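# Lift one staple stick from its box onto the table

## Task

Remove a single stick of staples from the staple box and set it down on the table with its legs pointing down, placed far enough away that it touches neither the box's tray nor its sleeve.

## Robot and tools

Robot: two arms, left_arm and right_arm, each ending in a two-finger parallel gripper with a wrist camera. Cameras are cam_low (fixed on a stand behind the arms), cam_left_wrist and cam_right_wrist, all 504x504 pixels.

Frame: everything uses the scene frame. Its origin sits at table-top height halfway between the two arms' nominal bases; +x points out over the table, +z up, and left_arm is on the +y side (arm names do not match image left/right). Calibrated bases: left_arm near (+0.035, +0.248, +0.038) m, right_arm near (-0.004, -0.228, +0.013) m. A gripper's fingers point along its own +z and open and close along its own y. end_effector_position is the point between the pads, roughly 1 cm short of the fingertips. Printed hand positions and orientations can be off by a few centimetres, more at long reach.

Row layout (shared by execute_actions and move): 14 numbers, each within -1 to 1: left_arm dx, dy, dz, rx, ry, rz, opening, then right_arm's seven in the same order. Both arms always appear, even if one stays still. dx, dy, dz are an offset along scene axes, and rx, ry, rz are a rotation vector about the hand position; 1.0 equals 0.6 m or 180 degrees. These are offsets, not poses: they count from that arm's Hand target as it stood when the action or move began, so sending the same offset twice moves the arm twice. Six zeros re-request the current Hand target. Opening is absolute: +1 fully open (0.094 m), -1 closed. A 0 in the opening slot is a real command (half open), so to keep a gripper unchanged resend its present opening. The controller limits each step's orientation change to 40 degrees from the measured one.

execute_actions(actions, cameras): actions is a list of actions; each action is a list of up to 15 rows, each row one 1/30 s step; a short action repeats its final row for the remaining steps. Every row in one action counts from the same start pose. An empty list returns state plus all camera images. cameras picks views by name, ["all"] or []; an unknown name voids the call.

move(target, speed, blend, opening_speed, grip_force, blocking, cameras): drives both grippers along straight lines toward target, which is one 14-number row or a list of up to 15 rows; every row counts from the Hand targets at the start, not from the previous row. speed is top path speed in m/s (0.002 to 2.9, default 0.25; rotation capped at twice that in rad/s), one value or one per target. blend (m) rounds corners in a list; 0 means stop at each. opening_speed sets finger speed on the -1..1 scale per second (0.2 or more), useful for gentle closing. grip_force is the per-pad force cap in newtons, 10 to 50, one or one per arm; it persists until changed, and lower values close slowly. blocking=false returns after about 0.5 s while the motion continues. Moves neither avoid obstacles nor the other arm, lag their path, and end at most 10 s of path time. The result adds a "move:" line: done, off_target, moving, held or fault, plus limits (paced = pose clipped, held = steps withheld). Neither done nor off_target proves contact or its absence. Avoid paths near an arm's own base.

wait(seconds 0 to 10): lets time pass with commands held; returns early if a running move ends. stop(): brakes the running move. zoom_image(camera, region [x0,y0,x1,y1], at most 504 per side): enlarges part of the latest image of cam_low, cam_left_wrist or cam_right_wrist. read_manual(section="licences") shows licence text only. finished_scene(scene): ends the current scene irreversibly; make no further call in that reply.

Results: end_effector_position (m) and end_effector_quat_wxyz per arm; Hand target, the last commanded pose after clipping, from which new offsets count; Tool commands; grip_measured on the opening scale (reads up to ~2.5 mm wide when empty, and a bit narrower than the part under a full squeeze); Joint positions (last value is the finger opening in m); Joint velocities, possibly shown as within noise; Joint torques, which include gravity and have offsets, noise, and wrap at ±28 N m on joints 1-3. A gripper often rests a few cm short of its Hand target from friction or load; waiting won't fix it, a fresh command (even zeros) or an extra offset will. Any MOTOR HOT line means unload or fold that arm soon: at 90 °C it is folded away and idles, at 100 °C it drops.

Avoid: dropping the stick or releasing it while it moves; pushing the box or table hard; fast contacts; letting any object leave the table; the grippers, housings or wrist cameras touching each other or closing on the other arm's fingers; strain on camera cables. An arm blocked by something keeps pressing, so command its target back past the gripper to relieve it. Close gently on the stick with a low opening_speed and moderate grip_force, lift it straight up from the box, and set it legs-down clear of tray and sleeve before opening.

Each tool is called after "Request:" by a JSON object that holds its "name" and its "arguments", one argument or row to a line.

## Session

Request:
{"name": "execute_actions", "arguments": {
  "actions": []
}}

Request:
{"name": "zoom_image", "arguments": {
  "camera": "cam_low",
  "region": [200, 250, 400, 350]
}}

Nothing of this call was run. Scene 2 begins with your next reply.

Nothing of this call was run. Scene 2 begins with your next reply.

Request:
{"name": "move", "arguments": {
  "target": [-0.15,0,0.25,0,0.23,0,1,-0.15,0,0.25,0,0.23,0,1],
  "cameras": ["all"]
}}

Request:
{"name": "zoom_image", "arguments": {
  "camera": "cam_low",
  "region": [200, 250, 400, 350]
}}

Scene clock: 2.63 s.
left_arm: end_effector_position=(+0.3647, +0.2691, +0.3036) grip_measured=+1.000 end_effector_quat_wxyz=(+0.307, -0.003, +0.950, +0.063) | right_arm: end_effector_position=(+0.3147, -0.2300, +0.2901) grip_measured=+1.000 end_effector_quat_wxyz=(+0.324, +0.018, +0.946, -0.006)
Joint positions: left_arm=[-0.056 1.301 1.445 -1.088 -0.125 0.028 0.094] | right_arm=[0.008 1.249 1.444 -1.105 0.025 0.034 0.094]
Joint torques (N m): left_arm=[-0.05 -4.33 8.79 0.74 -0.01 -0.02] | right_arm=[0.01 -4.44 8.98 1.49 0 0]
Heat: left arm: 31 °C; right arm: 31 °C.
Hand target: left_arm +0.3616, +0.2693, +0.3126; +0.309, -0.007, +0.949, +0.062 | right_arm +0.3121, -0.2304, +0.2972; +0.325, +0.021, +0.946, -0.006
Off the commanded pose: left_arm 0.010 m, 1 deg | right_arm 0.008 m, 0 deg.
move: done

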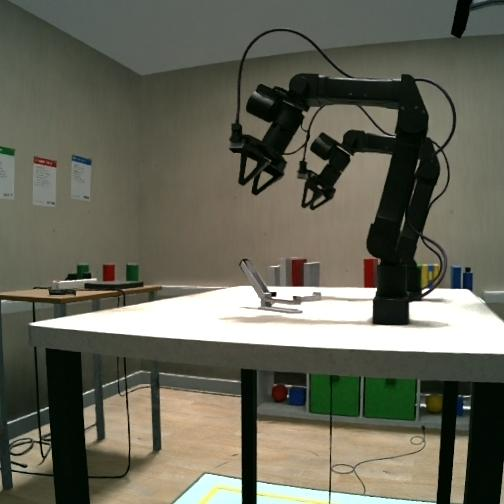

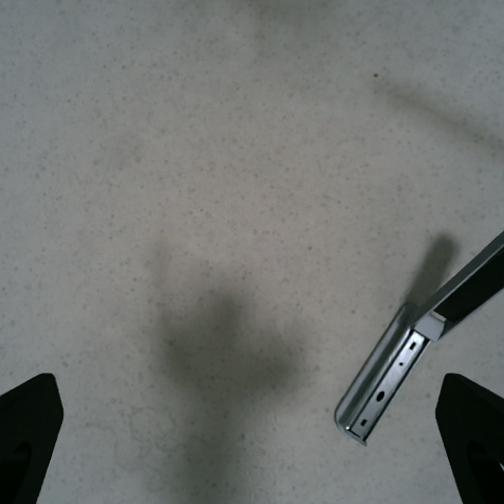

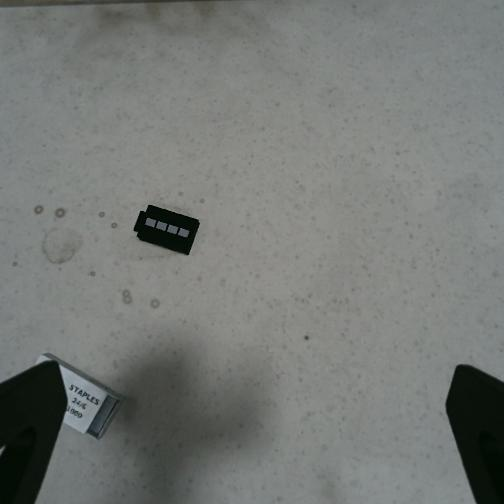

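Scaled by 2.520.

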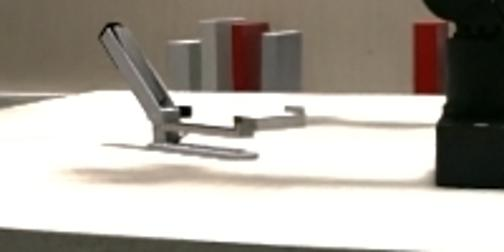

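Request:
{"name": "move", "arguments": {
  "target": [0,0,0,0,0,0,1,-0.0285,0.2423,-0.22,-0.0825,0.2015,0.2647,1],
  "cameras": ["all"]
}}

Request:
{"name": "zoom_image", "arguments": {
  "camera": "cam_right_wrist",
  "region": [100, 150, 400, 450]
}}

Scene clock: 10.87 s.
left_arm: end_effector_position=(+0.3647, +0.2691, +0.3036) grip_measured=+1.000 end_effector_quat_wxyz=(+0.307, -0.003, +0.950, +0.063) | right_arm: end_effector_position=(+0.2927, -0.0893, +0.1602) grip_measured=+1.000 end_effector_quat_wxyz=(-0.005, -0.395, +0.919, -0.009)
Joint positions: left_arm=[-0.056 1.301 1.445 -1.088 -0.125 0.028 0.094] | right_arm=[0.446 1.797 1.645 -1.429 0.018 -0.369 0.094]
Joint torques (N m): left_arm=[-0.08 -4.31 8.76 0.74 -0.01 -0.03] | right_arm=[0.05 -9.42 8.49 0.19 -0.17 -0.09]
Heat: left arm: 31 °C; right arm: 32 °C.
Hand target: left_arm +0.3616, +0.2693, +0.3126; +0.309, -0.007, +0.949, +0.062 | right_arm +0.2950, -0.0850, +0.1652; -0.001, -0.398, +0.917, +0.000
Off the commanded pose: left_arm 0.010 m, 1 deg | right_arm 0.007 m, 1 deg.
move: done

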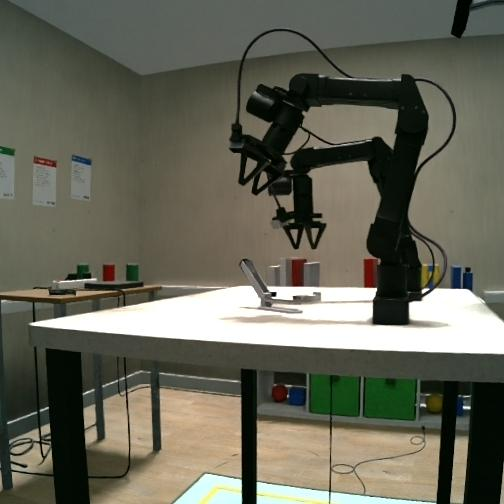

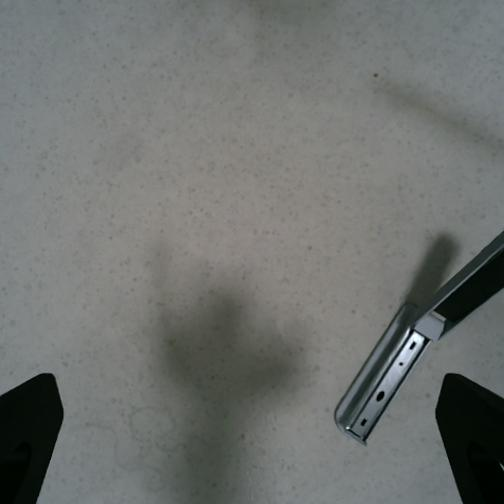

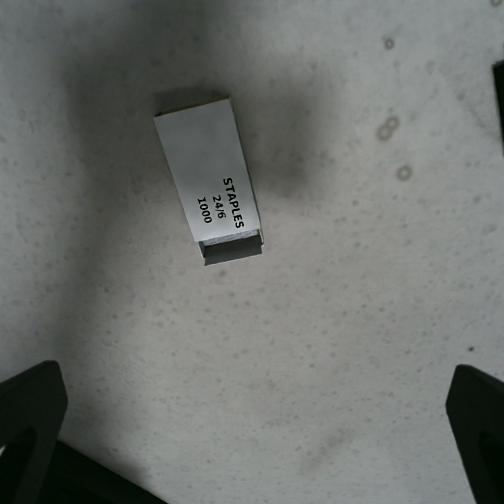

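Scaled by 1.680.

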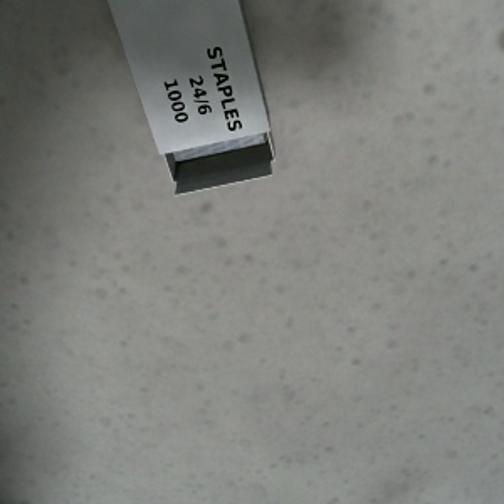

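Request:
{"name": "move", "arguments": {
  "target": [0,0,0,0,0,0,1,0,0.06,-0.175,0,0,0.069,1],
  "cameras": ["cam_right_wrist"]
}}

Scene clock: 13.17 s.
left_arm: end_effector_position=(+0.3647, +0.2691, +0.3036) grip_measured=+1.000 end_effector_quat_wxyz=(+0.307, -0.003, +0.950, +0.063) | right_arm: end_effector_position=(+0.2921, -0.0534, +0.0627) grip_measured=+1.000 end_effector_quat_wxyz=(-0.009, -0.492, +0.871, -0.009)
Joint positions: left_arm=[-0.056 1.301 1.445 -1.088 -0.125 0.028 0.094] | right_arm=[0.542 1.901 1.388 -1.076 0.018 -0.49 0.094]
Joint torques (N m): left_arm=[-0.08 -4.33 8.77 0.74 -0.01 -0.03] | right_arm=[-0.09 -10.66 5.49 0.6 -0.15 -0.1]
Heat: left arm: 31 °C; right arm: 31 °C.
Hand target: left_arm +0.3616, +0.2693, +0.3126; +0.309, -0.007, +0.949, +0.062 | right_arm +0.2950, -0.0490, +0.0602; -0.001, -0.495, +0.869, +0.000
Off the commanded pose: left_arm 0.010 m, 1 deg | right_arm 0.006 m, 1 deg.
move: done
Images, in order (width x height): cam_right_wrist 504x504.

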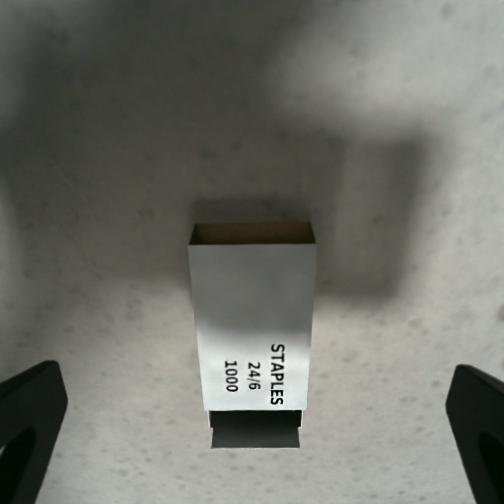

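Request:
{"name": "move", "arguments": {
  "target": [0,0,0,0,0,0,1,-0.008,-0.012,-0.076,0,0,0.0,0.2],
  "speed": 0.12,
  "cameras": ["cam_right_wrist","cam_low"]
}}

Request:
{"name": "zoom_image", "arguments": {
  "camera": "cam_low",
  "region": [220, 230, 360, 320]
}}

Scene clock: 14.83 s.
left_arm: end_effector_position=(+0.3647, +0.2691, +0.3036) grip_measured=+1.000 end_effector_quat_wxyz=(+0.307, -0.003, +0.950, +0.063) | right_arm: end_effector_position=(+0.2881, -0.0582, +0.0200) grip_measured=+0.203 end_effector_quat_wxyz=(-0.004, -0.494, +0.870, -0.009)
Joint positions: left_arm=[-0.056 1.301 1.445 -1.088 -0.125 0.028 0.094] | right_arm=[0.535 1.929 1.246 -0.896 0.018 -0.501 0.057]
Joint torques (N m): left_arm=[-0.06 -4.33 8.77 0.74 -0.01 -0.02] | right_arm=[-0.43 -10.03 5.01 0.64 -0.15 -0.08]
Heat: left arm: 31 °C; right arm: 31 °C.
Hand target: left_arm +0.3616, +0.2693, +0.3126; +0.309, -0.007, +0.949, +0.062 | right_arm +0.2902, -0.0562, +0.0146; -0.001, -0.495, +0.869, +0.000
Off the commanded pose: left_arm 0.010 m, 1 deg | right_arm 0.006 m, 1 deg.
move: done
Images, in order (width x height): cam_low 504x504, cam_right_wrist 504x504.

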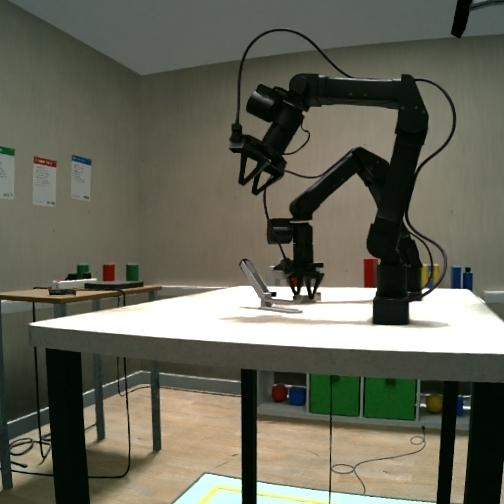

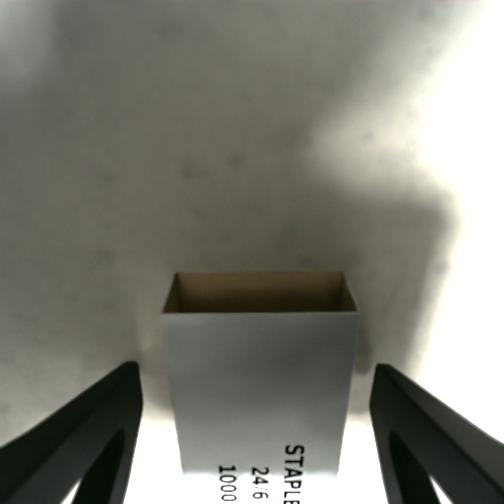

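Scaled by 3.600.

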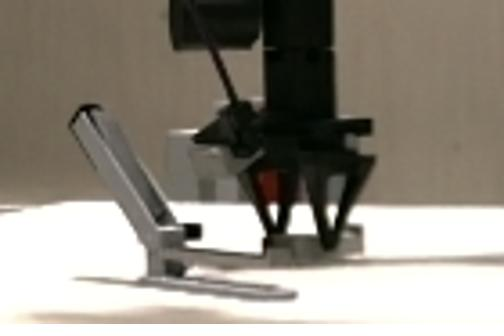

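Request:
{"name": "move", "arguments": {
  "target": [0,0,0,0,0,0,1,0,0,-0.006,0,0,0.0,-0.19],
  "grip_force": [50,25]
}}

Scene clock: 16.87 s.
left_arm: end_effector_position=(+0.3647, +0.2691, +0.3036) grip_measured=+1.000 end_effector_quat_wxyz=(+0.307, -0.003, +0.950, +0.063) | right_arm: end_effector_position=(+0.2908, -0.0566, +0.0200) grip_measured=-0.185 end_effector_quat_wxyz=(+0.002, -0.494, +0.870, -0.009)
Joint positions: left_arm=[-0.056 1.301 1.445 -1.088 -0.125 0.028 0.094] | right_arm=[0.535 1.929 1.246 -0.884 0.018 -0.501 0.038]
Joint torques (N m): left_arm=[-0.06 -4.33 8.76 0.74 -0.01 -0.02] | right_arm=[-0.43 -9.61 4.44 0.67 -0.15 -0.09]
Heat: left arm: 31 °C; right arm: 31 °C.
Hand target: left_arm +0.3616, +0.2693, +0.3126; +0.309, -0.007, +0.949, +0.062 | right_arm +0.2902, -0.0562, +0.0110; -0.001, -0.495, +0.869, +0.000
Off the commanded pose: left_arm 0.010 m, 1 deg | right_arm 0.009 m, 1 deg.
grip_force (N): 50, 25
move: done

Request:
{"name": "move", "arguments": {
  "target": [
    [0,0,0,0,0,0,1,0,0,0.06,0,0,0,-0.19],
    [0,0,0,0,0,0,1,0.012,-0.015,0.06,0,0,0.333,-0.19]
  ],
  "speed": 0.3,
  "blend": 0.01,
  "cameras": ["cam_right_wrist","cam_low"]
}}

Scene clock: 20.17 s.
left_arm: end_effector_position=(+0.3647, +0.2691, +0.3036) grip_measured=+1.000 end_effector_quat_wxyz=(+0.307, -0.003, +0.950, +0.063) | right_arm: end_effector_position=(+0.2889, -0.0690, +0.0305) grip_measured=-0.185 end_effector_quat_wxyz=(+0.024, +0.862, -0.506, -0.004)
Joint positions: left_arm=[-0.056 1.301 1.445 -1.088 -0.125 0.028 0.094] | right_arm=[0.506 1.929 1.29 -0.978 0.018 -1.576 0.038]
Joint torques (N m): left_arm=[-0.06 -4.34 8.77 0.74 -0.01 -0.02] | right_arm=[-0.44 -13.9 7.91 0.1 -0.11 -0.12]
Heat: left arm: 32 °C; right arm: 31 °C.
Hand target: left_arm +0.3616, +0.2693, +0.3126; +0.309, -0.007, +0.949, +0.062 | right_arm +0.2974, -0.0652, +0.0470; +0.001, +0.863, -0.506, +0.000
Off the commanded pose: left_arm 0.010 m, 1 deg | right_arm 0.019 m, 3 deg.
grip_force (N): 50, 25
move: off_target (right_arm)
Images, in order (width x height): cam_low 504x504, cam_right_wrist 504x504.

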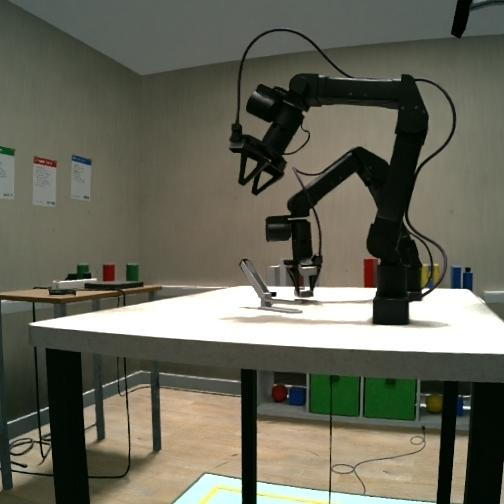

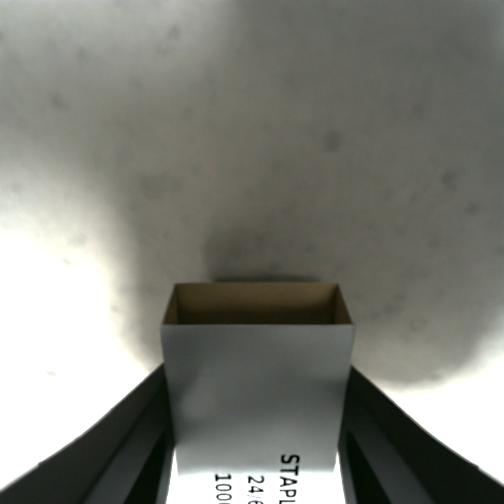

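Request:
{"name": "move", "arguments": {
  "target": [0,0,0,0,0,0,1,0,0,-0.05,0,0,0,-0.19],
  "speed": 0.06,
  "cameras": ["cam_right_wrist","cam_low"]
}}

Request:
{"name": "zoom_image", "arguments": {
  "camera": "cam_low",
  "region": [220, 230, 360, 320]
}}

Scene clock: 21.80 s.
left_arm: end_effector_position=(+0.3647, +0.2691, +0.3036) grip_measured=+1.000 end_effector_quat_wxyz=(+0.307, -0.003, +0.950, +0.063) | right_arm: end_effector_position=(+0.2977, -0.0641, +0.0235) grip_measured=-0.185 end_effector_quat_wxyz=(+0.002, +0.862, -0.507, +0.009)
Joint positions: left_arm=[-0.056 1.301 1.445 -1.088 -0.125 0.028 0.094] | right_arm=[0.506 1.929 1.261 -0.896 0.018 -1.576 0.038]
Joint torques (N m): left_arm=[-0.06 -4.33 8.77 0.73 -0.01 -0.02] | right_arm=[-0.44 -10.03 4.81 0.57 -0.11 -0.11]
Heat: left arm: 32 °C; right arm: 31 °C.
Hand target: left_arm +0.3616, +0.2693, +0.3126; +0.309, -0.007, +0.949, +0.062 | right_arm +0.2974, -0.0652, +0.0170; +0.001, +0.863, -0.506, +0.000
Off the commanded pose: left_arm 0.010 m, 1 deg | right_arm 0.007 m, 1 deg.
grip_force (N): 50, 25
move: done
Images, in order (width x height): cam_low 504x504, cam_right_wrist 504x504.

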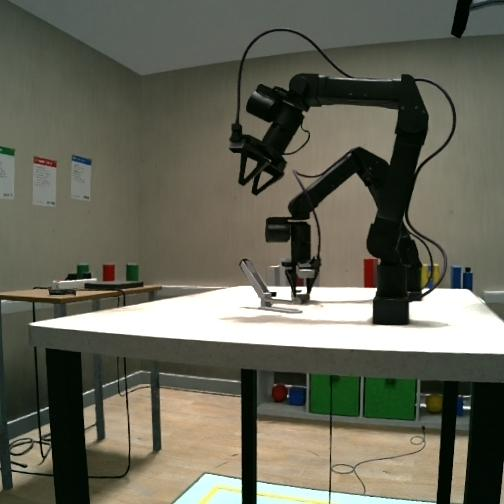

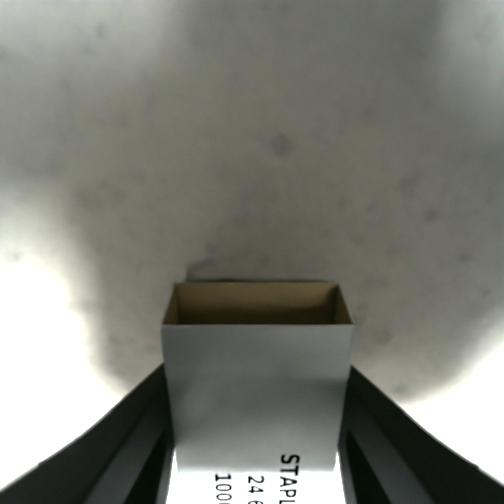

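Scaled by 3.600.

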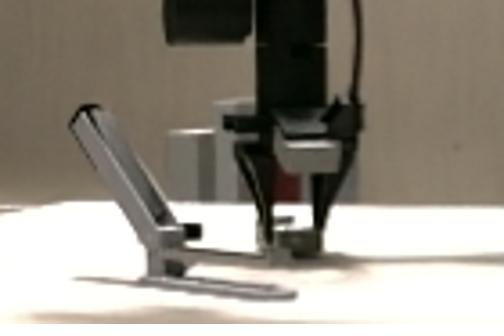

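Request:
{"name": "move", "arguments": {
  "target": [0,0,0,0,0,0,1,0,0,-0.012,0,0,0,-0.19],
  "speed": 0.04,
  "cameras": ["cam_right_wrist"]
}}

Scene clock: 22.97 s.
left_arm: end_effector_position=(+0.3647, +0.2691, +0.3036) grip_measured=+1.000 end_effector_quat_wxyz=(+0.307, -0.003, +0.950, +0.063) | right_arm: end_effector_position=(+0.2981, -0.0639, +0.0200) grip_measured=-0.185 end_effector_quat_wxyz=(+0.000, +0.862, -0.507, +0.010)
Joint positions: left_arm=[-0.056 1.301 1.445 -1.088 -0.125 0.028 0.094] | right_arm=[0.506 1.932 1.25 -0.878 0.018 -1.576 0.038]
Joint torques (N m): left_arm=[-0.08 -4.33 8.76 0.74 -0.02 -0.02] | right_arm=[-0.44 -9.29 4.51 0.65 -0.12 -0.11]
Heat: left arm: 32 °C; right arm: 31 °C.
Hand target: left_arm +0.3616, +0.2693, +0.3126; +0.309, -0.007, +0.949, +0.062 | right_arm +0.2974, -0.0652, +0.0098; +0.001, +0.863, -0.506, +0.000
Off the commanded pose: left_arm 0.010 m, 1 deg | right_arm 0.010 m, 1 deg.
grip_force (N): 50, 25
move: done
Images, in order (width x height): cam_right_wrist 504x504.

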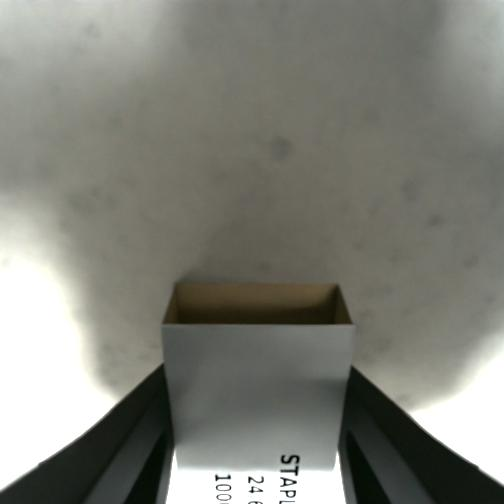

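Request:
{"name": "move", "arguments": {
  "target": [0,0,0,0,0,0,1,0,0,0,0,0,0,0.3],
  "opening_speed": 0.8,
  "grip_force": 50
}}

Request:
{"name": "move", "arguments": {
  "target": [
    [0,0,0,0,0,0,1,0,0,0.15,0,0,0,0.3],
    [0,0,0.0,0,0,0,1,-0.06,-0.33,0.3,0,0,-0.5,0.3]
  ],
  "speed": 0.35,
  "blend": 0.03
}}

Request:
{"name": "move", "arguments": {
  "target": [-0.09,-0.565,-0.317,-0.0723,-0.052,-0.3575,1,0,0,0,0,0,0,0.3],
  "speed": 0.35,
  "cameras": ["all"]
}}

Scene clock: 25.27 s.
left_arm: end_effector_position=(+0.3647, +0.2691, +0.3036) grip_measured=+1.000 end_effector_quat_wxyz=(+0.307, -0.003, +0.950, +0.063) | right_arm: end_effector_position=(+0.2994, -0.0632, +0.0186) grip_measured=+0.297 end_effector_quat_wxyz=(-0.002, +0.862, -0.507, +0.011)
Joint positions: left_arm=[-0.056 1.301 1.445 -1.088 -0.125 0.028 0.094] | right_arm=[0.506 1.937 1.25 -0.87 0.018 -1.576 0.061]
Joint torques (N m): left_arm=[-0.06 -4.34 8.77 0.74 -0.02 -0.02] | right_arm=[-0.46 -9.65 4.51 0.58 -0.11 -0.11]
Heat: left arm: 32 °C; right arm: 31 °C.
Hand target: left_arm +0.3616, +0.2693, +0.3126; +0.309, -0.007, +0.949, +0.062 | right_arm +0.2974, -0.0652, +0.0098; +0.001, +0.863, -0.506, +0.000
Off the commanded pose: left_arm 0.010 m, 1 deg | right_arm 0.009 m, 1 deg.
move: done

Scene clock: 28.87 s.
left_arm: end_effector_position=(+0.3647, +0.2691, +0.3036) grip_measured=+1.000 end_effector_quat_wxyz=(+0.307, -0.003, +0.950, +0.063) | right_arm: end_effector_position=(+0.2589, -0.2670, +0.1741) grip_measured=+0.297 end_effector_quat_wxyz=(-0.027, -0.256, +0.966, +0.002)
Joint positions: left_arm=[-0.056 1.301 1.445 -1.088 -0.125 0.028 0.094] | right_arm=[-0.136 1.604 1.479 -1.498 0.018 -0.657 0.061]
Joint torques (N m): left_arm=[-0.08 -4.37 8.76 0.74 -0.01 -0.03] | right_arm=[-0.06 -10.8 8.36 0.11 -0.15 0.06]
Heat: left arm: 32 °C; right arm: 31 °C.
Hand target: left_arm +0.3616, +0.2693, +0.3126; +0.309, -0.007, +0.949, +0.062 | right_arm +0.2614, -0.2632, +0.1898; -0.001, -0.253, +0.968, +0.001
Off the commanded pose: left_arm 0.010 m, 1 deg | right_arm 0.016 m, 3 deg.
move: off_target (right_arm)

Scene clock: 31.77 s.
left_arm: end_effector_position=(+0.3049, -0.0643, +0.1174) grip_measured=+1.000 end_effector_quat_wxyz=(+0.351, +0.452, +0.793, -0.208) | right_arm: end_effector_position=(+0.2585, -0.2670, +0.1741) grip_measured=+0.297 end_effector_quat_wxyz=(-0.028, -0.256, +0.966, +0.002)
Joint positions: left_arm=[-0.818 1.56 0.758 0.05 0.211 0.177 0.094] | right_arm=[-0.136 1.604 1.479 -1.499 0.018 -0.657 0.061]
Joint torques (N m): left_arm=[-0.23 -6.13 5.42 1.72 0.21 0.2] | right_arm=[-0.05 -10.78 8.38 0.11 -0.15 0.05]
Heat: left arm: 32 °C; right arm: 31 °C.
Hand target: left_arm +0.3076, -0.0697, +0.1224; +0.364, +0.460, +0.781, -0.214 | right_arm +0.2614, -0.2632, +0.1898; -0.001, -0.253, +0.968, +0.001
Off the commanded pose: left_arm 0.008 m, 2 deg | right_arm 0.016 m, 3 deg.
move: off_target (right_arm)

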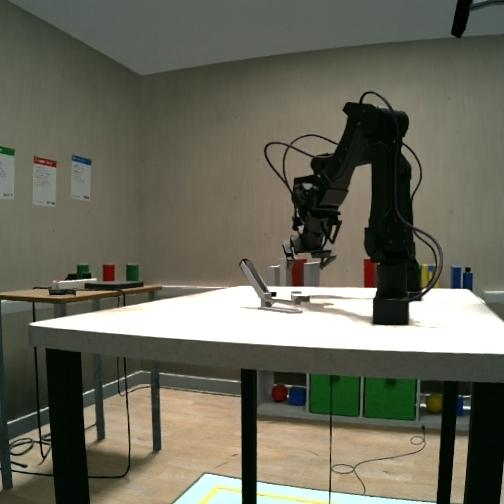

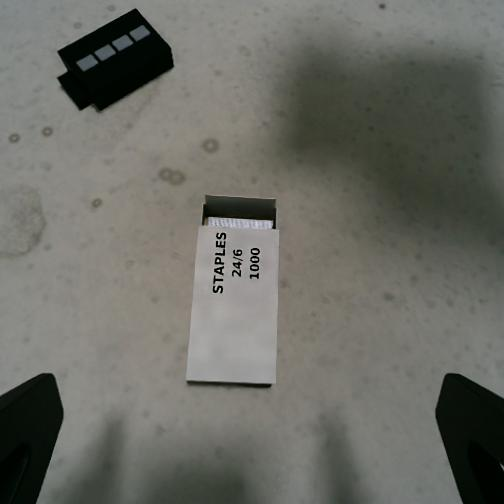

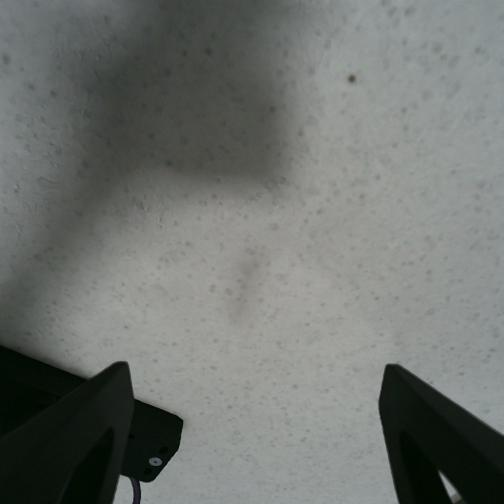

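Request:
{"name": "move", "arguments": {
  "target": [0.042,-0.035,-0.12,0,0,0,0.6,0,0,0,0,0,0,0.3],
  "speed": 0.2,
  "cameras": ["cam_left_wrist"]
}}

Scene clock: 33.77 s.
left_arm: end_effector_position=(+0.3246, -0.0848, +0.0429) grip_measured=+0.602 end_effector_quat_wxyz=(+0.346, +0.457, +0.792, -0.208) | right_arm: end_effector_position=(+0.2585, -0.2670, +0.1741) grip_measured=+0.297 end_effector_quat_wxyz=(-0.028, -0.256, +0.966, +0.002)
Joint positions: left_arm=[-0.818 1.88 0.76 0.358 0.217 0.186 0.075] | right_arm=[-0.136 1.604 1.479 -1.499 0.018 -0.657 0.061]
Joint torques (N m): left_arm=[0.36 -7.72 5.48 1.71 0.21 0.16] | right_arm=[-0.06 -10.8 8.32 0.1 -0.14 0.07]
Heat: left arm: 32 °C; right arm: 31 °C.
Hand target: left_arm +0.3328, -0.0907, +0.0504; +0.364, +0.460, +0.781, -0.214 | right_arm +0.2614, -0.2632, +0.1898; -0.001, -0.253, +0.968, +0.001
Off the commanded pose: left_arm 0.013 m, 3 deg | right_arm 0.016 m, 3 deg.
move: off_target (left_arm, right_arm)
Images, in order (width x height): cam_left_wrist 504x504.

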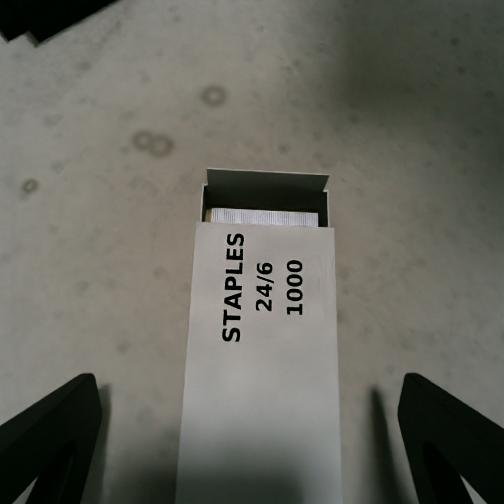

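Request:
{"name": "move", "arguments": {
  "target": [-0.0125,0.003,-0.05,0,0,0,0.3,0,0,0,0,0,0,0.3],
  "speed": 0.12,
  "cameras": ["cam_left_wrist"]
}}

Scene clock: 35.33 s.
left_arm: end_effector_position=(+0.3317, -0.0918, +0.0318) grip_measured=+0.302 end_effector_quat_wxyz=(+0.378, +0.457, +0.776, -0.214) | right_arm: end_effector_position=(+0.2585, -0.2670, +0.1741) grip_measured=+0.297 end_effector_quat_wxyz=(-0.028, -0.256, +0.966, +0.002)
Joint positions: left_arm=[-0.818 1.965 0.732 0.542 0.217 0.193 0.061] | right_arm=[-0.136 1.604 1.479 -1.499 0.018 -0.657 0.061]
Joint torques (N m): left_arm=[-0.57 -7.35 2.82 1.37 0.12 0.05] | right_arm=[-0.06 -10.8 8.38 0.11 -0.15 0.05]
Heat: left arm: 31 °C; right arm: 31 °C.
Hand target: left_arm +0.3253, -0.0889, +0.0204; +0.364, +0.460, +0.781, -0.214 | right_arm +0.2614, -0.2632, +0.1898; -0.001, -0.253, +0.968, +0.001
Off the commanded pose: left_arm 0.013 m, 2 deg | right_arm 0.016 m, 3 deg.
move: off_target (left_arm, right_arm)
Images, in order (width x height): cam_left_wrist 504x504.

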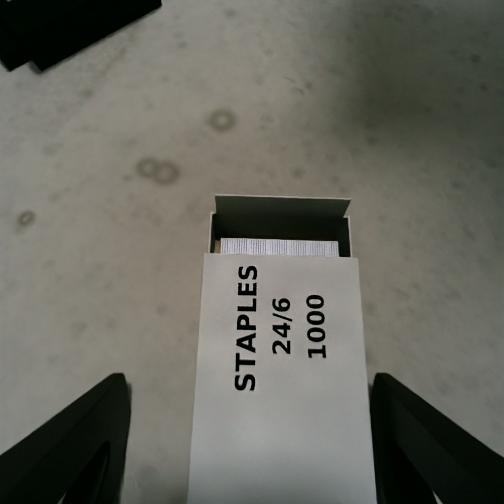

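Request:
{"name": "move", "arguments": {
  "target": [-0.013,-0.001,0.005,0,0,0,0.7,0,0,0,0,0,0,0.3],
  "speed": 0.12,
  "cameras": ["cam_left_wrist"]
}}

Scene clock: 36.90 s.
left_arm: end_effector_position=(+0.3286, -0.0918, +0.0310) grip_measured=+0.698 end_effector_quat_wxyz=(+0.383, +0.458, +0.774, -0.212) | right_arm: end_effector_position=(+0.2585, -0.2670, +0.1741) grip_measured=+0.297 end_effector_quat_wxyz=(-0.028, -0.256, +0.966, +0.002)
Joint positions: left_arm=[-0.827 1.965 0.715 0.568 0.206 0.193 0.08] | right_arm=[-0.136 1.604 1.479 -1.499 0.018 -0.657 0.061]
Joint torques (N m): left_arm=[-0.79 -9.13 2.39 1.12 0.08 -0.1] | right_arm=[-0.03 -10.81 8.39 0.11 -0.15 0.06]
Heat: left arm: 31 °C; right arm: 31 °C.
Hand target: left_arm +0.3175, -0.0895, +0.0234; +0.364, +0.460, +0.781, -0.214 | right_arm +0.2614, -0.2632, +0.1898; -0.001, -0.253, +0.968, +0.001
Off the commanded pose: left_arm 0.014 m, 2 deg | right_arm 0.016 m, 3 deg.
move: off_target (left_arm, right_arm)
Images, in order (width x height): cam_left_wrist 504x504.

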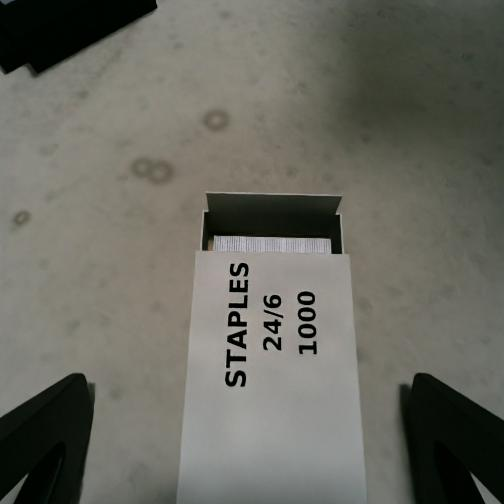

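Request:
{"name": "move", "arguments": {
  "target": [-0.008,0.0,-0.024,0,0,0,0.7,0,0,0,0,0,0,0.3],
  "speed": 0.12,
  "cameras": ["cam_left_wrist"]
}}

Scene clock: 38.17 s.
left_arm: end_effector_position=(+0.3271, -0.0942, +0.0312) grip_measured=+0.698 end_effector_quat_wxyz=(+0.399, +0.456, +0.766, -0.216) | right_arm: end_effector_position=(+0.2585, -0.2670, +0.1741) grip_measured=+0.297 end_effector_quat_wxyz=(-0.028, -0.256, +0.966, +0.002)
Joint positions: left_arm=[-0.836 1.98 0.691 0.645 0.199 0.189 0.08] | right_arm=[-0.136 1.604 1.479 -1.499 0.018 -0.657 0.061]
Joint torques (N m): left_arm=[-0.84 -6.64 2.28 1.12 0.07 -0.13] | right_arm=[-0.08 -10.78 8.35 0.11 -0.14 0.06]
Heat: left arm: 31 °C; right arm: 31 °C.
Hand target: left_arm +0.3127, -0.0895, +0.0090; +0.364, +0.460, +0.781, -0.214 | right_arm +0.2614, -0.2632, +0.1898; -0.001, -0.253, +0.968, +0.001
Off the commanded pose: left_arm 0.027 m, 4 deg | right_arm 0.016 m, 3 deg.
move: off_target (left_arm, right_arm)
Images, in order (width x height): cam_left_wrist 504x504.

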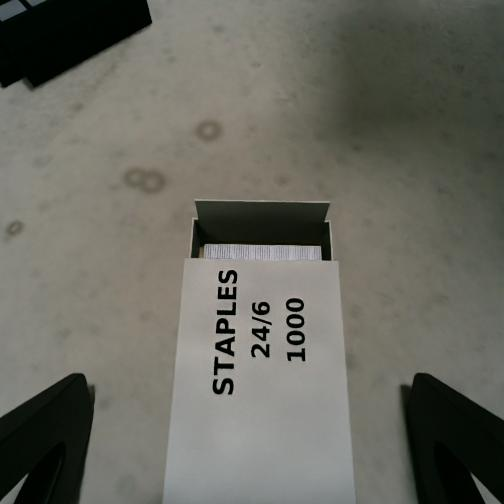

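Request:
{"name": "wait", "arguments": {
  "seconds": 0,
  "cameras": ["cam_low"]
}}

Request:
{"name": "zoom_image", "arguments": {
  "camera": "cam_low",
  "region": [220, 210, 360, 320]
}}

Scene clock: 38.60 s.
left_arm: end_effector_position=(+0.3271, -0.0942, +0.0312) grip_measured=+0.698 end_effector_quat_wxyz=(+0.399, +0.456, +0.766, -0.216) | right_arm: end_effector_position=(+0.2585, -0.2670, +0.1741) grip_measured=+0.297 end_effector_quat_wxyz=(-0.028, -0.256, +0.966, +0.002)
Joint positions: left_arm=[-0.836 1.98 0.691 0.645 0.199 0.189 0.08] | right_arm=[-0.136 1.604 1.479 -1.499 0.018 -0.657 0.061]
Joint torques (N m): left_arm=[-0.84 -6.65 2.26 1.1 0.06 -0.14] | right_arm=[-0.02 -10.78 8.38 0.11 -0.15 0.06]
Heat: left arm: 31 °C; right arm: 31 °C.
Hand target: left_arm +0.3127, -0.0895, +0.0090; +0.364, +0.460, +0.781, -0.214 | right_arm +0.2614, -0.2632, +0.1898; -0.001, -0.253, +0.968, +0.001
Tool commands: left_gripper/opening=+0.7 right_gripper/opening=+0.3
Off the commanded pose: left_arm 0.027 m, 4 deg | right_arm 0.016 m, 3 deg.
Images, in order (width x height): cam_low 504x504.

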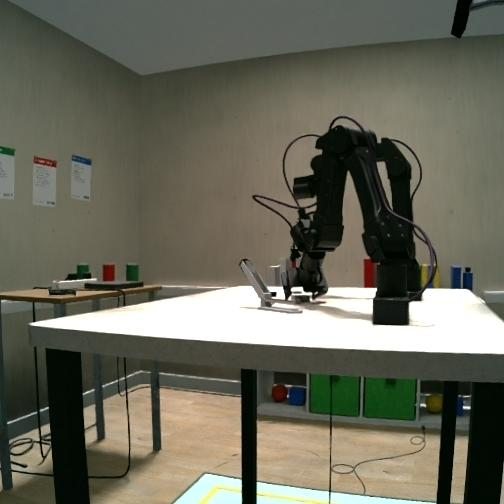

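Scaled by 3.600.

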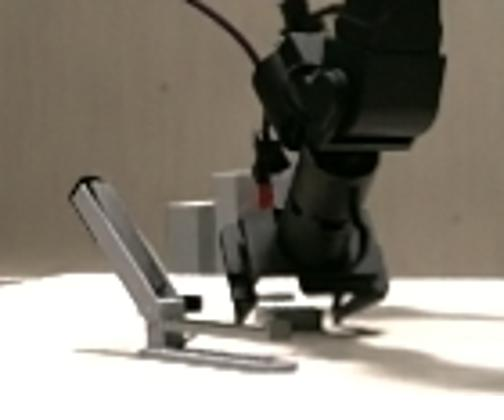

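Request:
{"name": "move", "arguments": {
  "target": [
    [0.008,-0.005,0.1,0,0,0,0.7,0,0,0,0,0,0,0.3],
    [0.01,-0.005,0.002,0,0,0,0.7,0,0,0,0,0,0,0.3]
  ],
  "speed": 0.2,
  "cameras": ["cam_left_wrist","cam_low"]
}}

Request:
{"name": "zoom_image", "arguments": {
  "camera": "cam_low",
  "region": [220, 210, 360, 320]
}}

Scene clock: 41.37 s.
left_arm: end_effector_position=(+0.3311, -0.0983, +0.0312) grip_measured=+0.698 end_effector_quat_wxyz=(+0.396, +0.457, +0.767, -0.215) | right_arm: end_effector_position=(+0.2585, -0.2670, +0.1741) grip_measured=+0.297 end_effector_quat_wxyz=(-0.028, -0.256, +0.966, +0.002)
Joint positions: left_arm=[-0.836 1.991 0.72 0.621 0.199 0.189 0.08] | right_arm=[-0.136 1.604 1.479 -1.499 0.018 -0.657 0.061]
Joint torques (N m): left_arm=[-0.31 -6.91 2.25 1.15 0.13 -0.1] | right_arm=[-0.06 -10.78 8.36 0.1 -0.15 0.06]
Heat: left arm: 31 °C; right arm: 31 °C.
Hand target: left_arm +0.3187, -0.0925, +0.0102; +0.364, +0.460, +0.781, -0.214 | right_arm +0.2614, -0.2632, +0.1898; -0.001, -0.253, +0.968, +0.001
Off the commanded pose: left_arm 0.025 m, 4 deg | right_arm 0.016 m, 3 deg.
move: off_target (left_arm, right_arm)
Images, in order (width x height): cam_low 504x504, cam_left_wrist 504x504.

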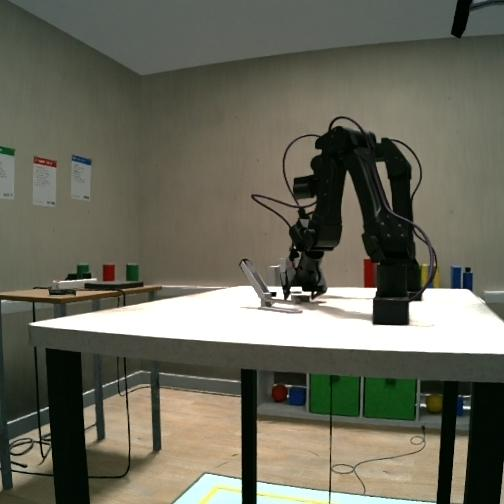

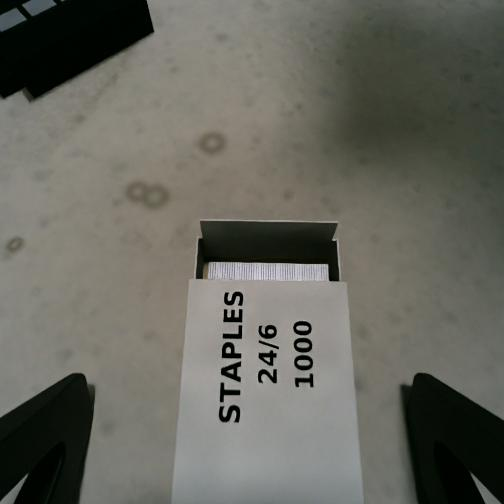

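Scaled by 3.600.

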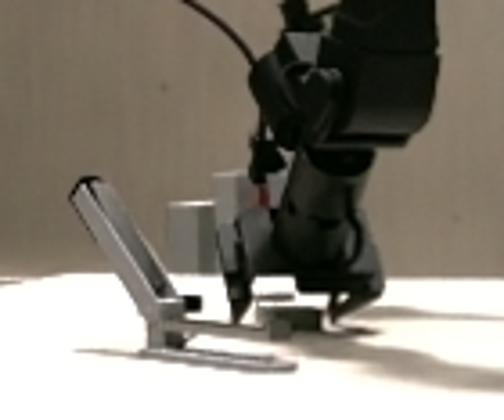

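Request:
{"name": "move", "arguments": {
  "target": [
    [-0.005,0.03,0.08,0,0,0,0.7,0,0,0,0,0,0,0.3],
    [-0.007,0.047,0.03,0,0,0,0.7,0,0,0,0,0,0,0.3]
  ],
  "speed": 0.2,
  "cameras": ["cam_left_wrist"]
}}

Scene clock: 43.97 s.
left_arm: end_effector_position=(+0.3148, -0.0670, +0.0318) grip_measured=+0.698 end_effector_quat_wxyz=(+0.365, +0.458, +0.783, -0.212) | right_arm: end_effector_position=(+0.2585, -0.2670, +0.1741) grip_measured=+0.297 end_effector_quat_wxyz=(-0.028, -0.256, +0.966, +0.002)
Joint positions: left_arm=[-0.797 1.879 0.632 0.522 0.234 0.206 0.08] | right_arm=[-0.136 1.604 1.479 -1.499 0.018 -0.657 0.061]
Joint torques (N m): left_arm=[0.55 -7.01 2.74 1.56 0.21 0.16] | right_arm=[-0.06 -10.78 8.38 0.1 -0.15 0.06]
Heat: left arm: 31 °C; right arm: 31 °C.
Hand target: left_arm +0.3145, -0.0643, +0.0282; +0.364, +0.460, +0.781, -0.214 | right_arm +0.2614, -0.2632, +0.1898; -0.001, -0.253, +0.968, +0.001
Off the commanded pose: left_arm 0.005 m, 0 deg | right_arm 0.016 m, 3 deg.
move: off_target (right_arm)
Images, in order (width x height): cam_left_wrist 504x504.

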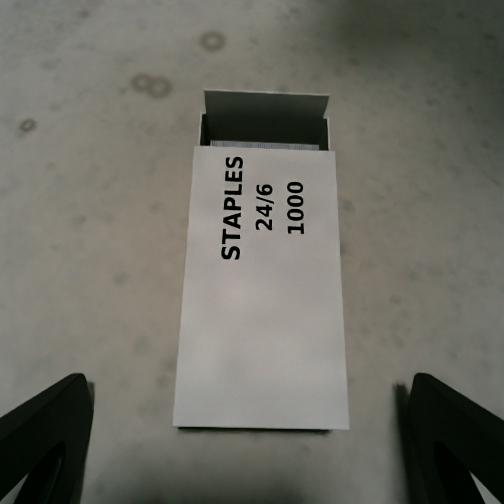

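Request:
{"name": "move", "arguments": {
  "target": [0.0075,-0.02,-0.012,0,0,0,0.4,0,0,0,0,0,0,0.3],
  "speed": 0.12,
  "cameras": ["cam_left_wrist"]
}}

Scene clock: 45.37 s.
left_arm: end_effector_position=(+0.3230, -0.0746, +0.0309) grip_measured=+0.402 end_effector_quat_wxyz=(+0.381, +0.456, +0.775, -0.215) | right_arm: end_effector_position=(+0.2585, -0.2670, +0.1741) grip_measured=+0.297 end_effector_quat_wxyz=(-0.028, -0.256, +0.966, +0.002)
Joint positions: left_arm=[-0.797 1.925 0.649 0.588 0.234 0.207 0.066] | right_arm=[-0.136 1.604 1.479 -1.499 0.018 -0.657 0.061]
Joint torques (N m): left_arm=[-0.61 -6.34 4.81 1.12 0.08 0.01] | right_arm=[-0.06 -10.8 8.38 0.11 -0.14 0.06]
Heat: left arm: 31 °C; right arm: 31 °C.
Hand target: left_arm +0.3190, -0.0763, +0.0210; +0.364, +0.460, +0.781, -0.214 | right_arm +0.2614, -0.2632, +0.1898; -0.001, -0.253, +0.968, +0.001
Off the commanded pose: left_arm 0.011 m, 2 deg | right_arm 0.016 m, 3 deg.
move: off_target (left_arm, right_arm)
Images, in order (width x height): cam_left_wrist 504x504.

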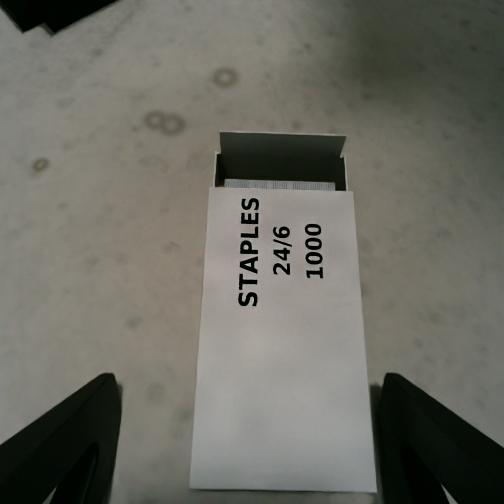

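Request:
{"name": "move", "arguments": {
  "target": [0,0,0,0,0,0,-0.2,0,0,0,0,0,0,0.3],
  "grip_force": [20,50],
  "cameras": ["cam_left_wrist"]
}}

Scene clock: 48.53 s.
left_arm: end_effector_position=(+0.3246, -0.0735, +0.0308) grip_measured=-0.146 end_effector_quat_wxyz=(+0.383, +0.455, +0.776, -0.213) | right_arm: end_effector_position=(+0.2585, -0.2670, +0.1741) grip_measured=+0.297 end_effector_quat_wxyz=(-0.028, -0.256, +0.966, +0.002)
Joint positions: left_arm=[-0.794 1.927 0.649 0.591 0.231 0.207 0.04] | right_arm=[-0.136 1.604 1.479 -1.499 0.018 -0.657 0.061]
Joint torques (N m): left_arm=[-0.61 -6.54 4.79 1.08 0.11 0.01] | right_arm=[-0.03 -10.8 8.36 0.1 -0.15 0.06]
Heat: left arm: 31 °C; right arm: 31 °C.
Hand target: left_arm +0.3190, -0.0763, +0.0210; +0.364, +0.460, +0.781, -0.214 | right_arm +0.2614, -0.2632, +0.1898; -0.001, -0.253, +0.968, +0.001
Off the commanded pose: left_arm 0.012 m, 2 deg | right_arm 0.016 m, 3 deg.
grip_force (N): 20, 50
move: off_target (left_arm, right_arm)
Images, in order (width x height): cam_left_wrist 504x504.

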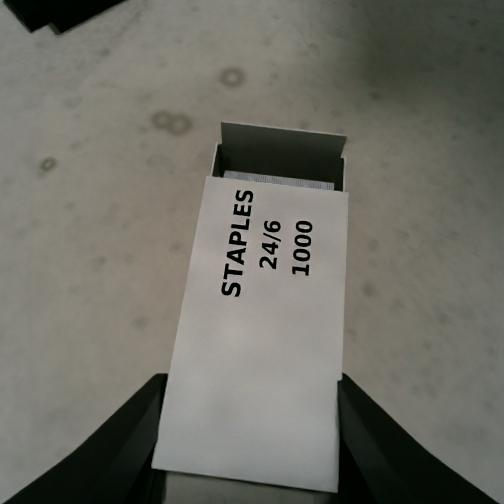

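Request:
{"name": "move", "arguments": {
  "target": [0,0,0,0,0,0,-0.16,0.1227,0.21,-0.1,0.0279,0.0890,-0.5151,0.2],
  "speed": 0.3,
  "cameras": ["all"]
}}

Scene clock: 53.20 s.
left_arm: end_effector_position=(+0.3246, -0.0735, +0.0308) grip_measured=-0.146 end_effector_quat_wxyz=(+0.383, +0.455, +0.776, -0.213) | right_arm: end_effector_position=(+0.3248, -0.1415, +0.1276) grip_measured=+0.203 end_effector_quat_wxyz=(-0.116, +0.521, +0.844, +0.057)
Joint positions: left_arm=[-0.794 1.927 0.649 0.591 0.231 0.207 0.04] | right_arm=[0.134 1.929 1.661 -1.413 -0.234 1.223 0.057]
Joint velocities: left_arm=[within noise] | right_arm=[-0.007 -0.012 0.017 -0.022 -0.007 -0.154 -0.001]
Joint torques (N m): left_arm=[-0.61 -6.54 4.81 1.08 0.11 0] | right_arm=[0.32 -10.11 8.25 0.27 -0.32 0.11]
Heat: left arm: 31 °C; right arm: 31 °C.
Hand target: left_arm +0.3190, -0.0763, +0.0210; +0.364, +0.460, +0.781, -0.214 | right_arm +0.3350, -0.1372, +0.1298; -0.111, +0.526, +0.840, +0.071
Off the commanded pose: left_arm 0.012 m, 2 deg | right_arm 0.011 m, 2 deg.
grip_force (N): 20, 50
move: off_target (left_arm, right_arm)

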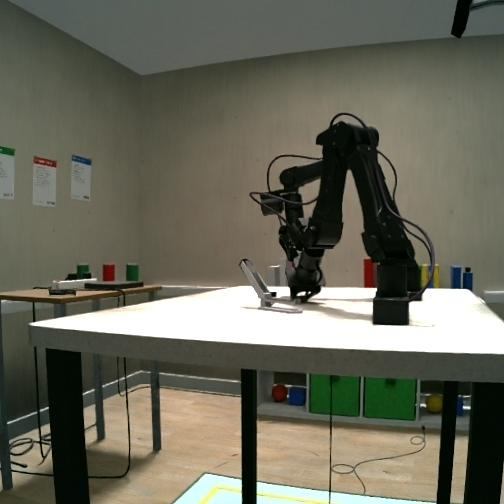

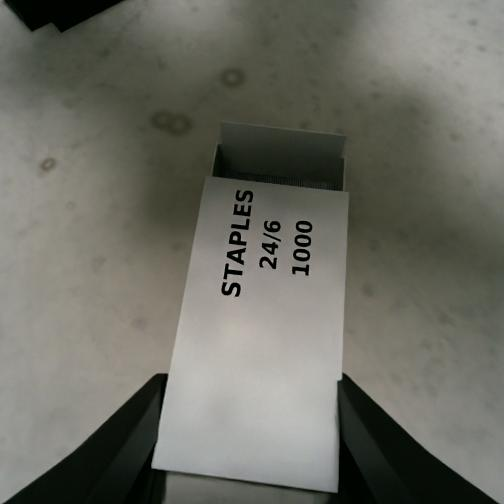

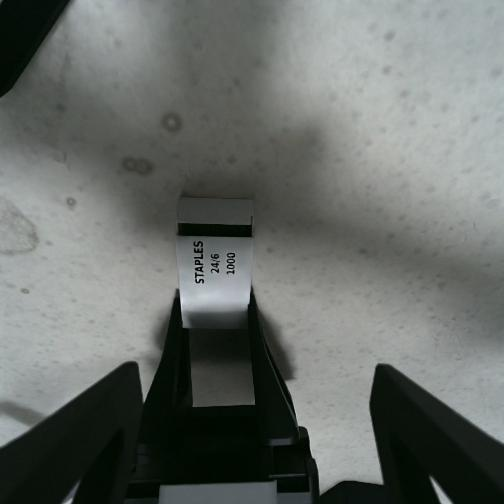

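Request:
{"name": "execute_actions", "arguments": {
  "actions": []
}}

Scene clock: 54.83 s.
left_arm: end_effector_position=(+0.3246, -0.0735, +0.0308) grip_measured=-0.146 end_effector_quat_wxyz=(+0.383, +0.455, +0.776, -0.213) | right_arm: end_effector_position=(+0.3248, -0.1415, +0.1276) grip_measured=+0.203 end_effector_quat_wxyz=(-0.116, +0.521, +0.844, +0.057)
Joint positions: left_arm=[-0.794 1.927 0.649 0.591 0.231 0.207 0.04] | right_arm=[0.134 1.929 1.661 -1.413 -0.234 1.223 0.057]
Joint velocities: within noise
Joint torques (N m): left_arm=[-0.59 -6.52 4.79 1.08 0.11 0.01] | right_arm=[0.28 -10.09 8.28 0.26 -0.3 0.11]
Heat: left arm: 31 °C; right arm: 31 °C.
Hand target: left_arm +0.3190, -0.0763, +0.0210; +0.364, +0.460, +0.781, -0.214 | right_arm +0.3350, -0.1372, +0.1298; -0.111, +0.526, +0.840, +0.071
Tool commands: left_gripper/opening=-0.16 right_gripper/opening=+0.2
Off the commanded pose: left_arm 0.012 m, 2 deg | right_arm 0.011 m, 2 deg.
grip_force (N): 20, 50

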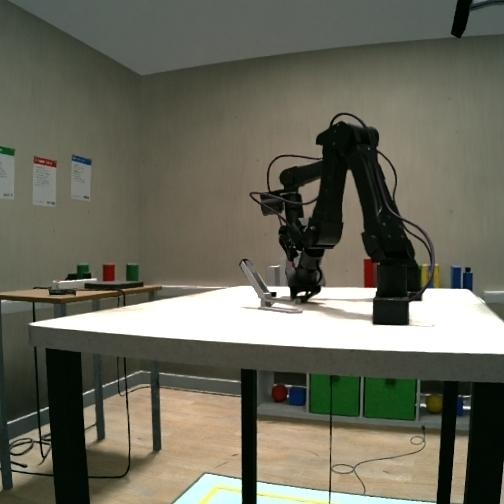

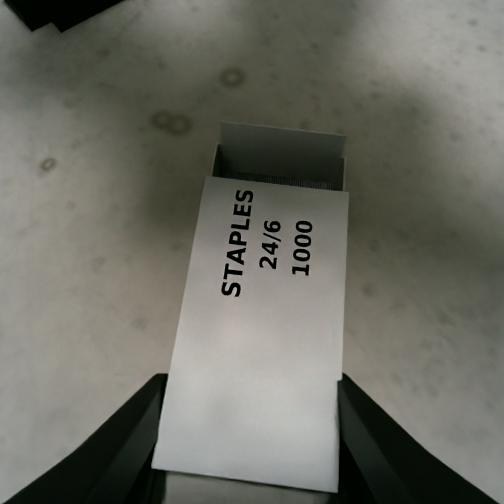

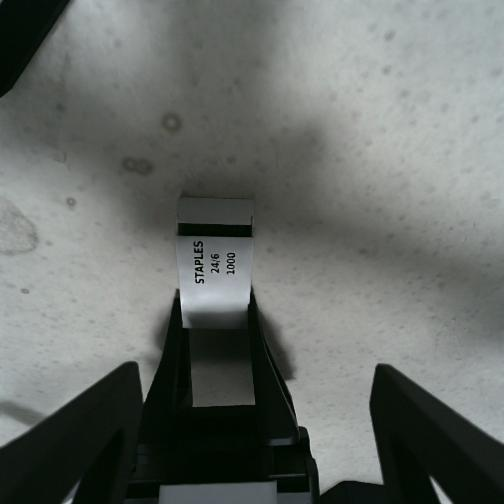

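Request:
{"name": "move", "arguments": {
  "target": [0,0,0,0,0,0,-0.16,0.005,0.0475,-0.113,0,0,-0.011,0.2],
  "cameras": ["cam_left_wrist","cam_right_wrist"],
  "speed": 0.15
}}

Scene clock: 57.43 s.
left_arm: end_effector_position=(+0.3246, -0.0735, +0.0308) grip_measured=-0.146 end_effector_quat_wxyz=(+0.383, +0.455, +0.776, -0.213) | right_arm: end_effector_position=(+0.3375, -0.1107, +0.0667) grip_measured=+0.203 end_effector_quat_wxyz=(-0.103, +0.533, +0.837, +0.069)
Joint positions: left_arm=[-0.794 1.927 0.649 0.591 0.231 0.207 0.04] | right_arm=[0.21 1.987 1.502 -1.137 -0.243 1.335 0.057]
Joint torques (N m): left_arm=[-0.61 -6.54 4.79 1.07 0.11 0.01] | right_arm=[0.06 -11.1 5.23 0.41 -0.29 0.1]
Heat: left arm: 31 °C; right arm: 31 °C.
Hand target: left_arm +0.3190, -0.0763, +0.0210; +0.364, +0.460, +0.781, -0.214 | right_arm +0.3380, -0.1087, +0.0620; -0.110, +0.540, +0.831, +0.073
Off the commanded pose: left_arm 0.012 m, 2 deg | right_arm 0.005 m, 1 deg.
grip_force (N): 20, 50
move: off_target (left_arm)
Images, in order (width x height): cam_left_wrist 504x504, cam_right_wrist 504x504.

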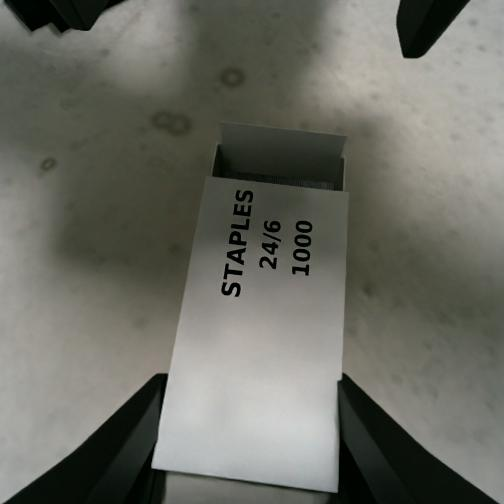

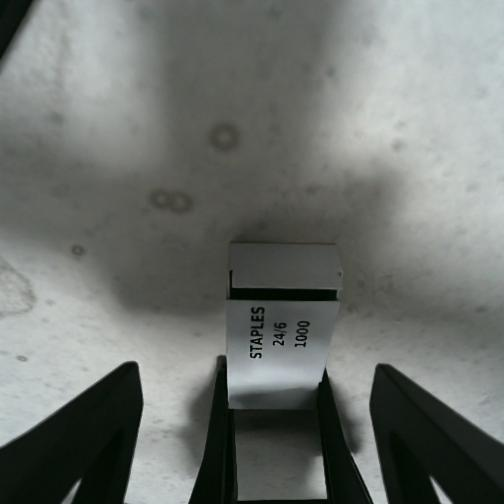

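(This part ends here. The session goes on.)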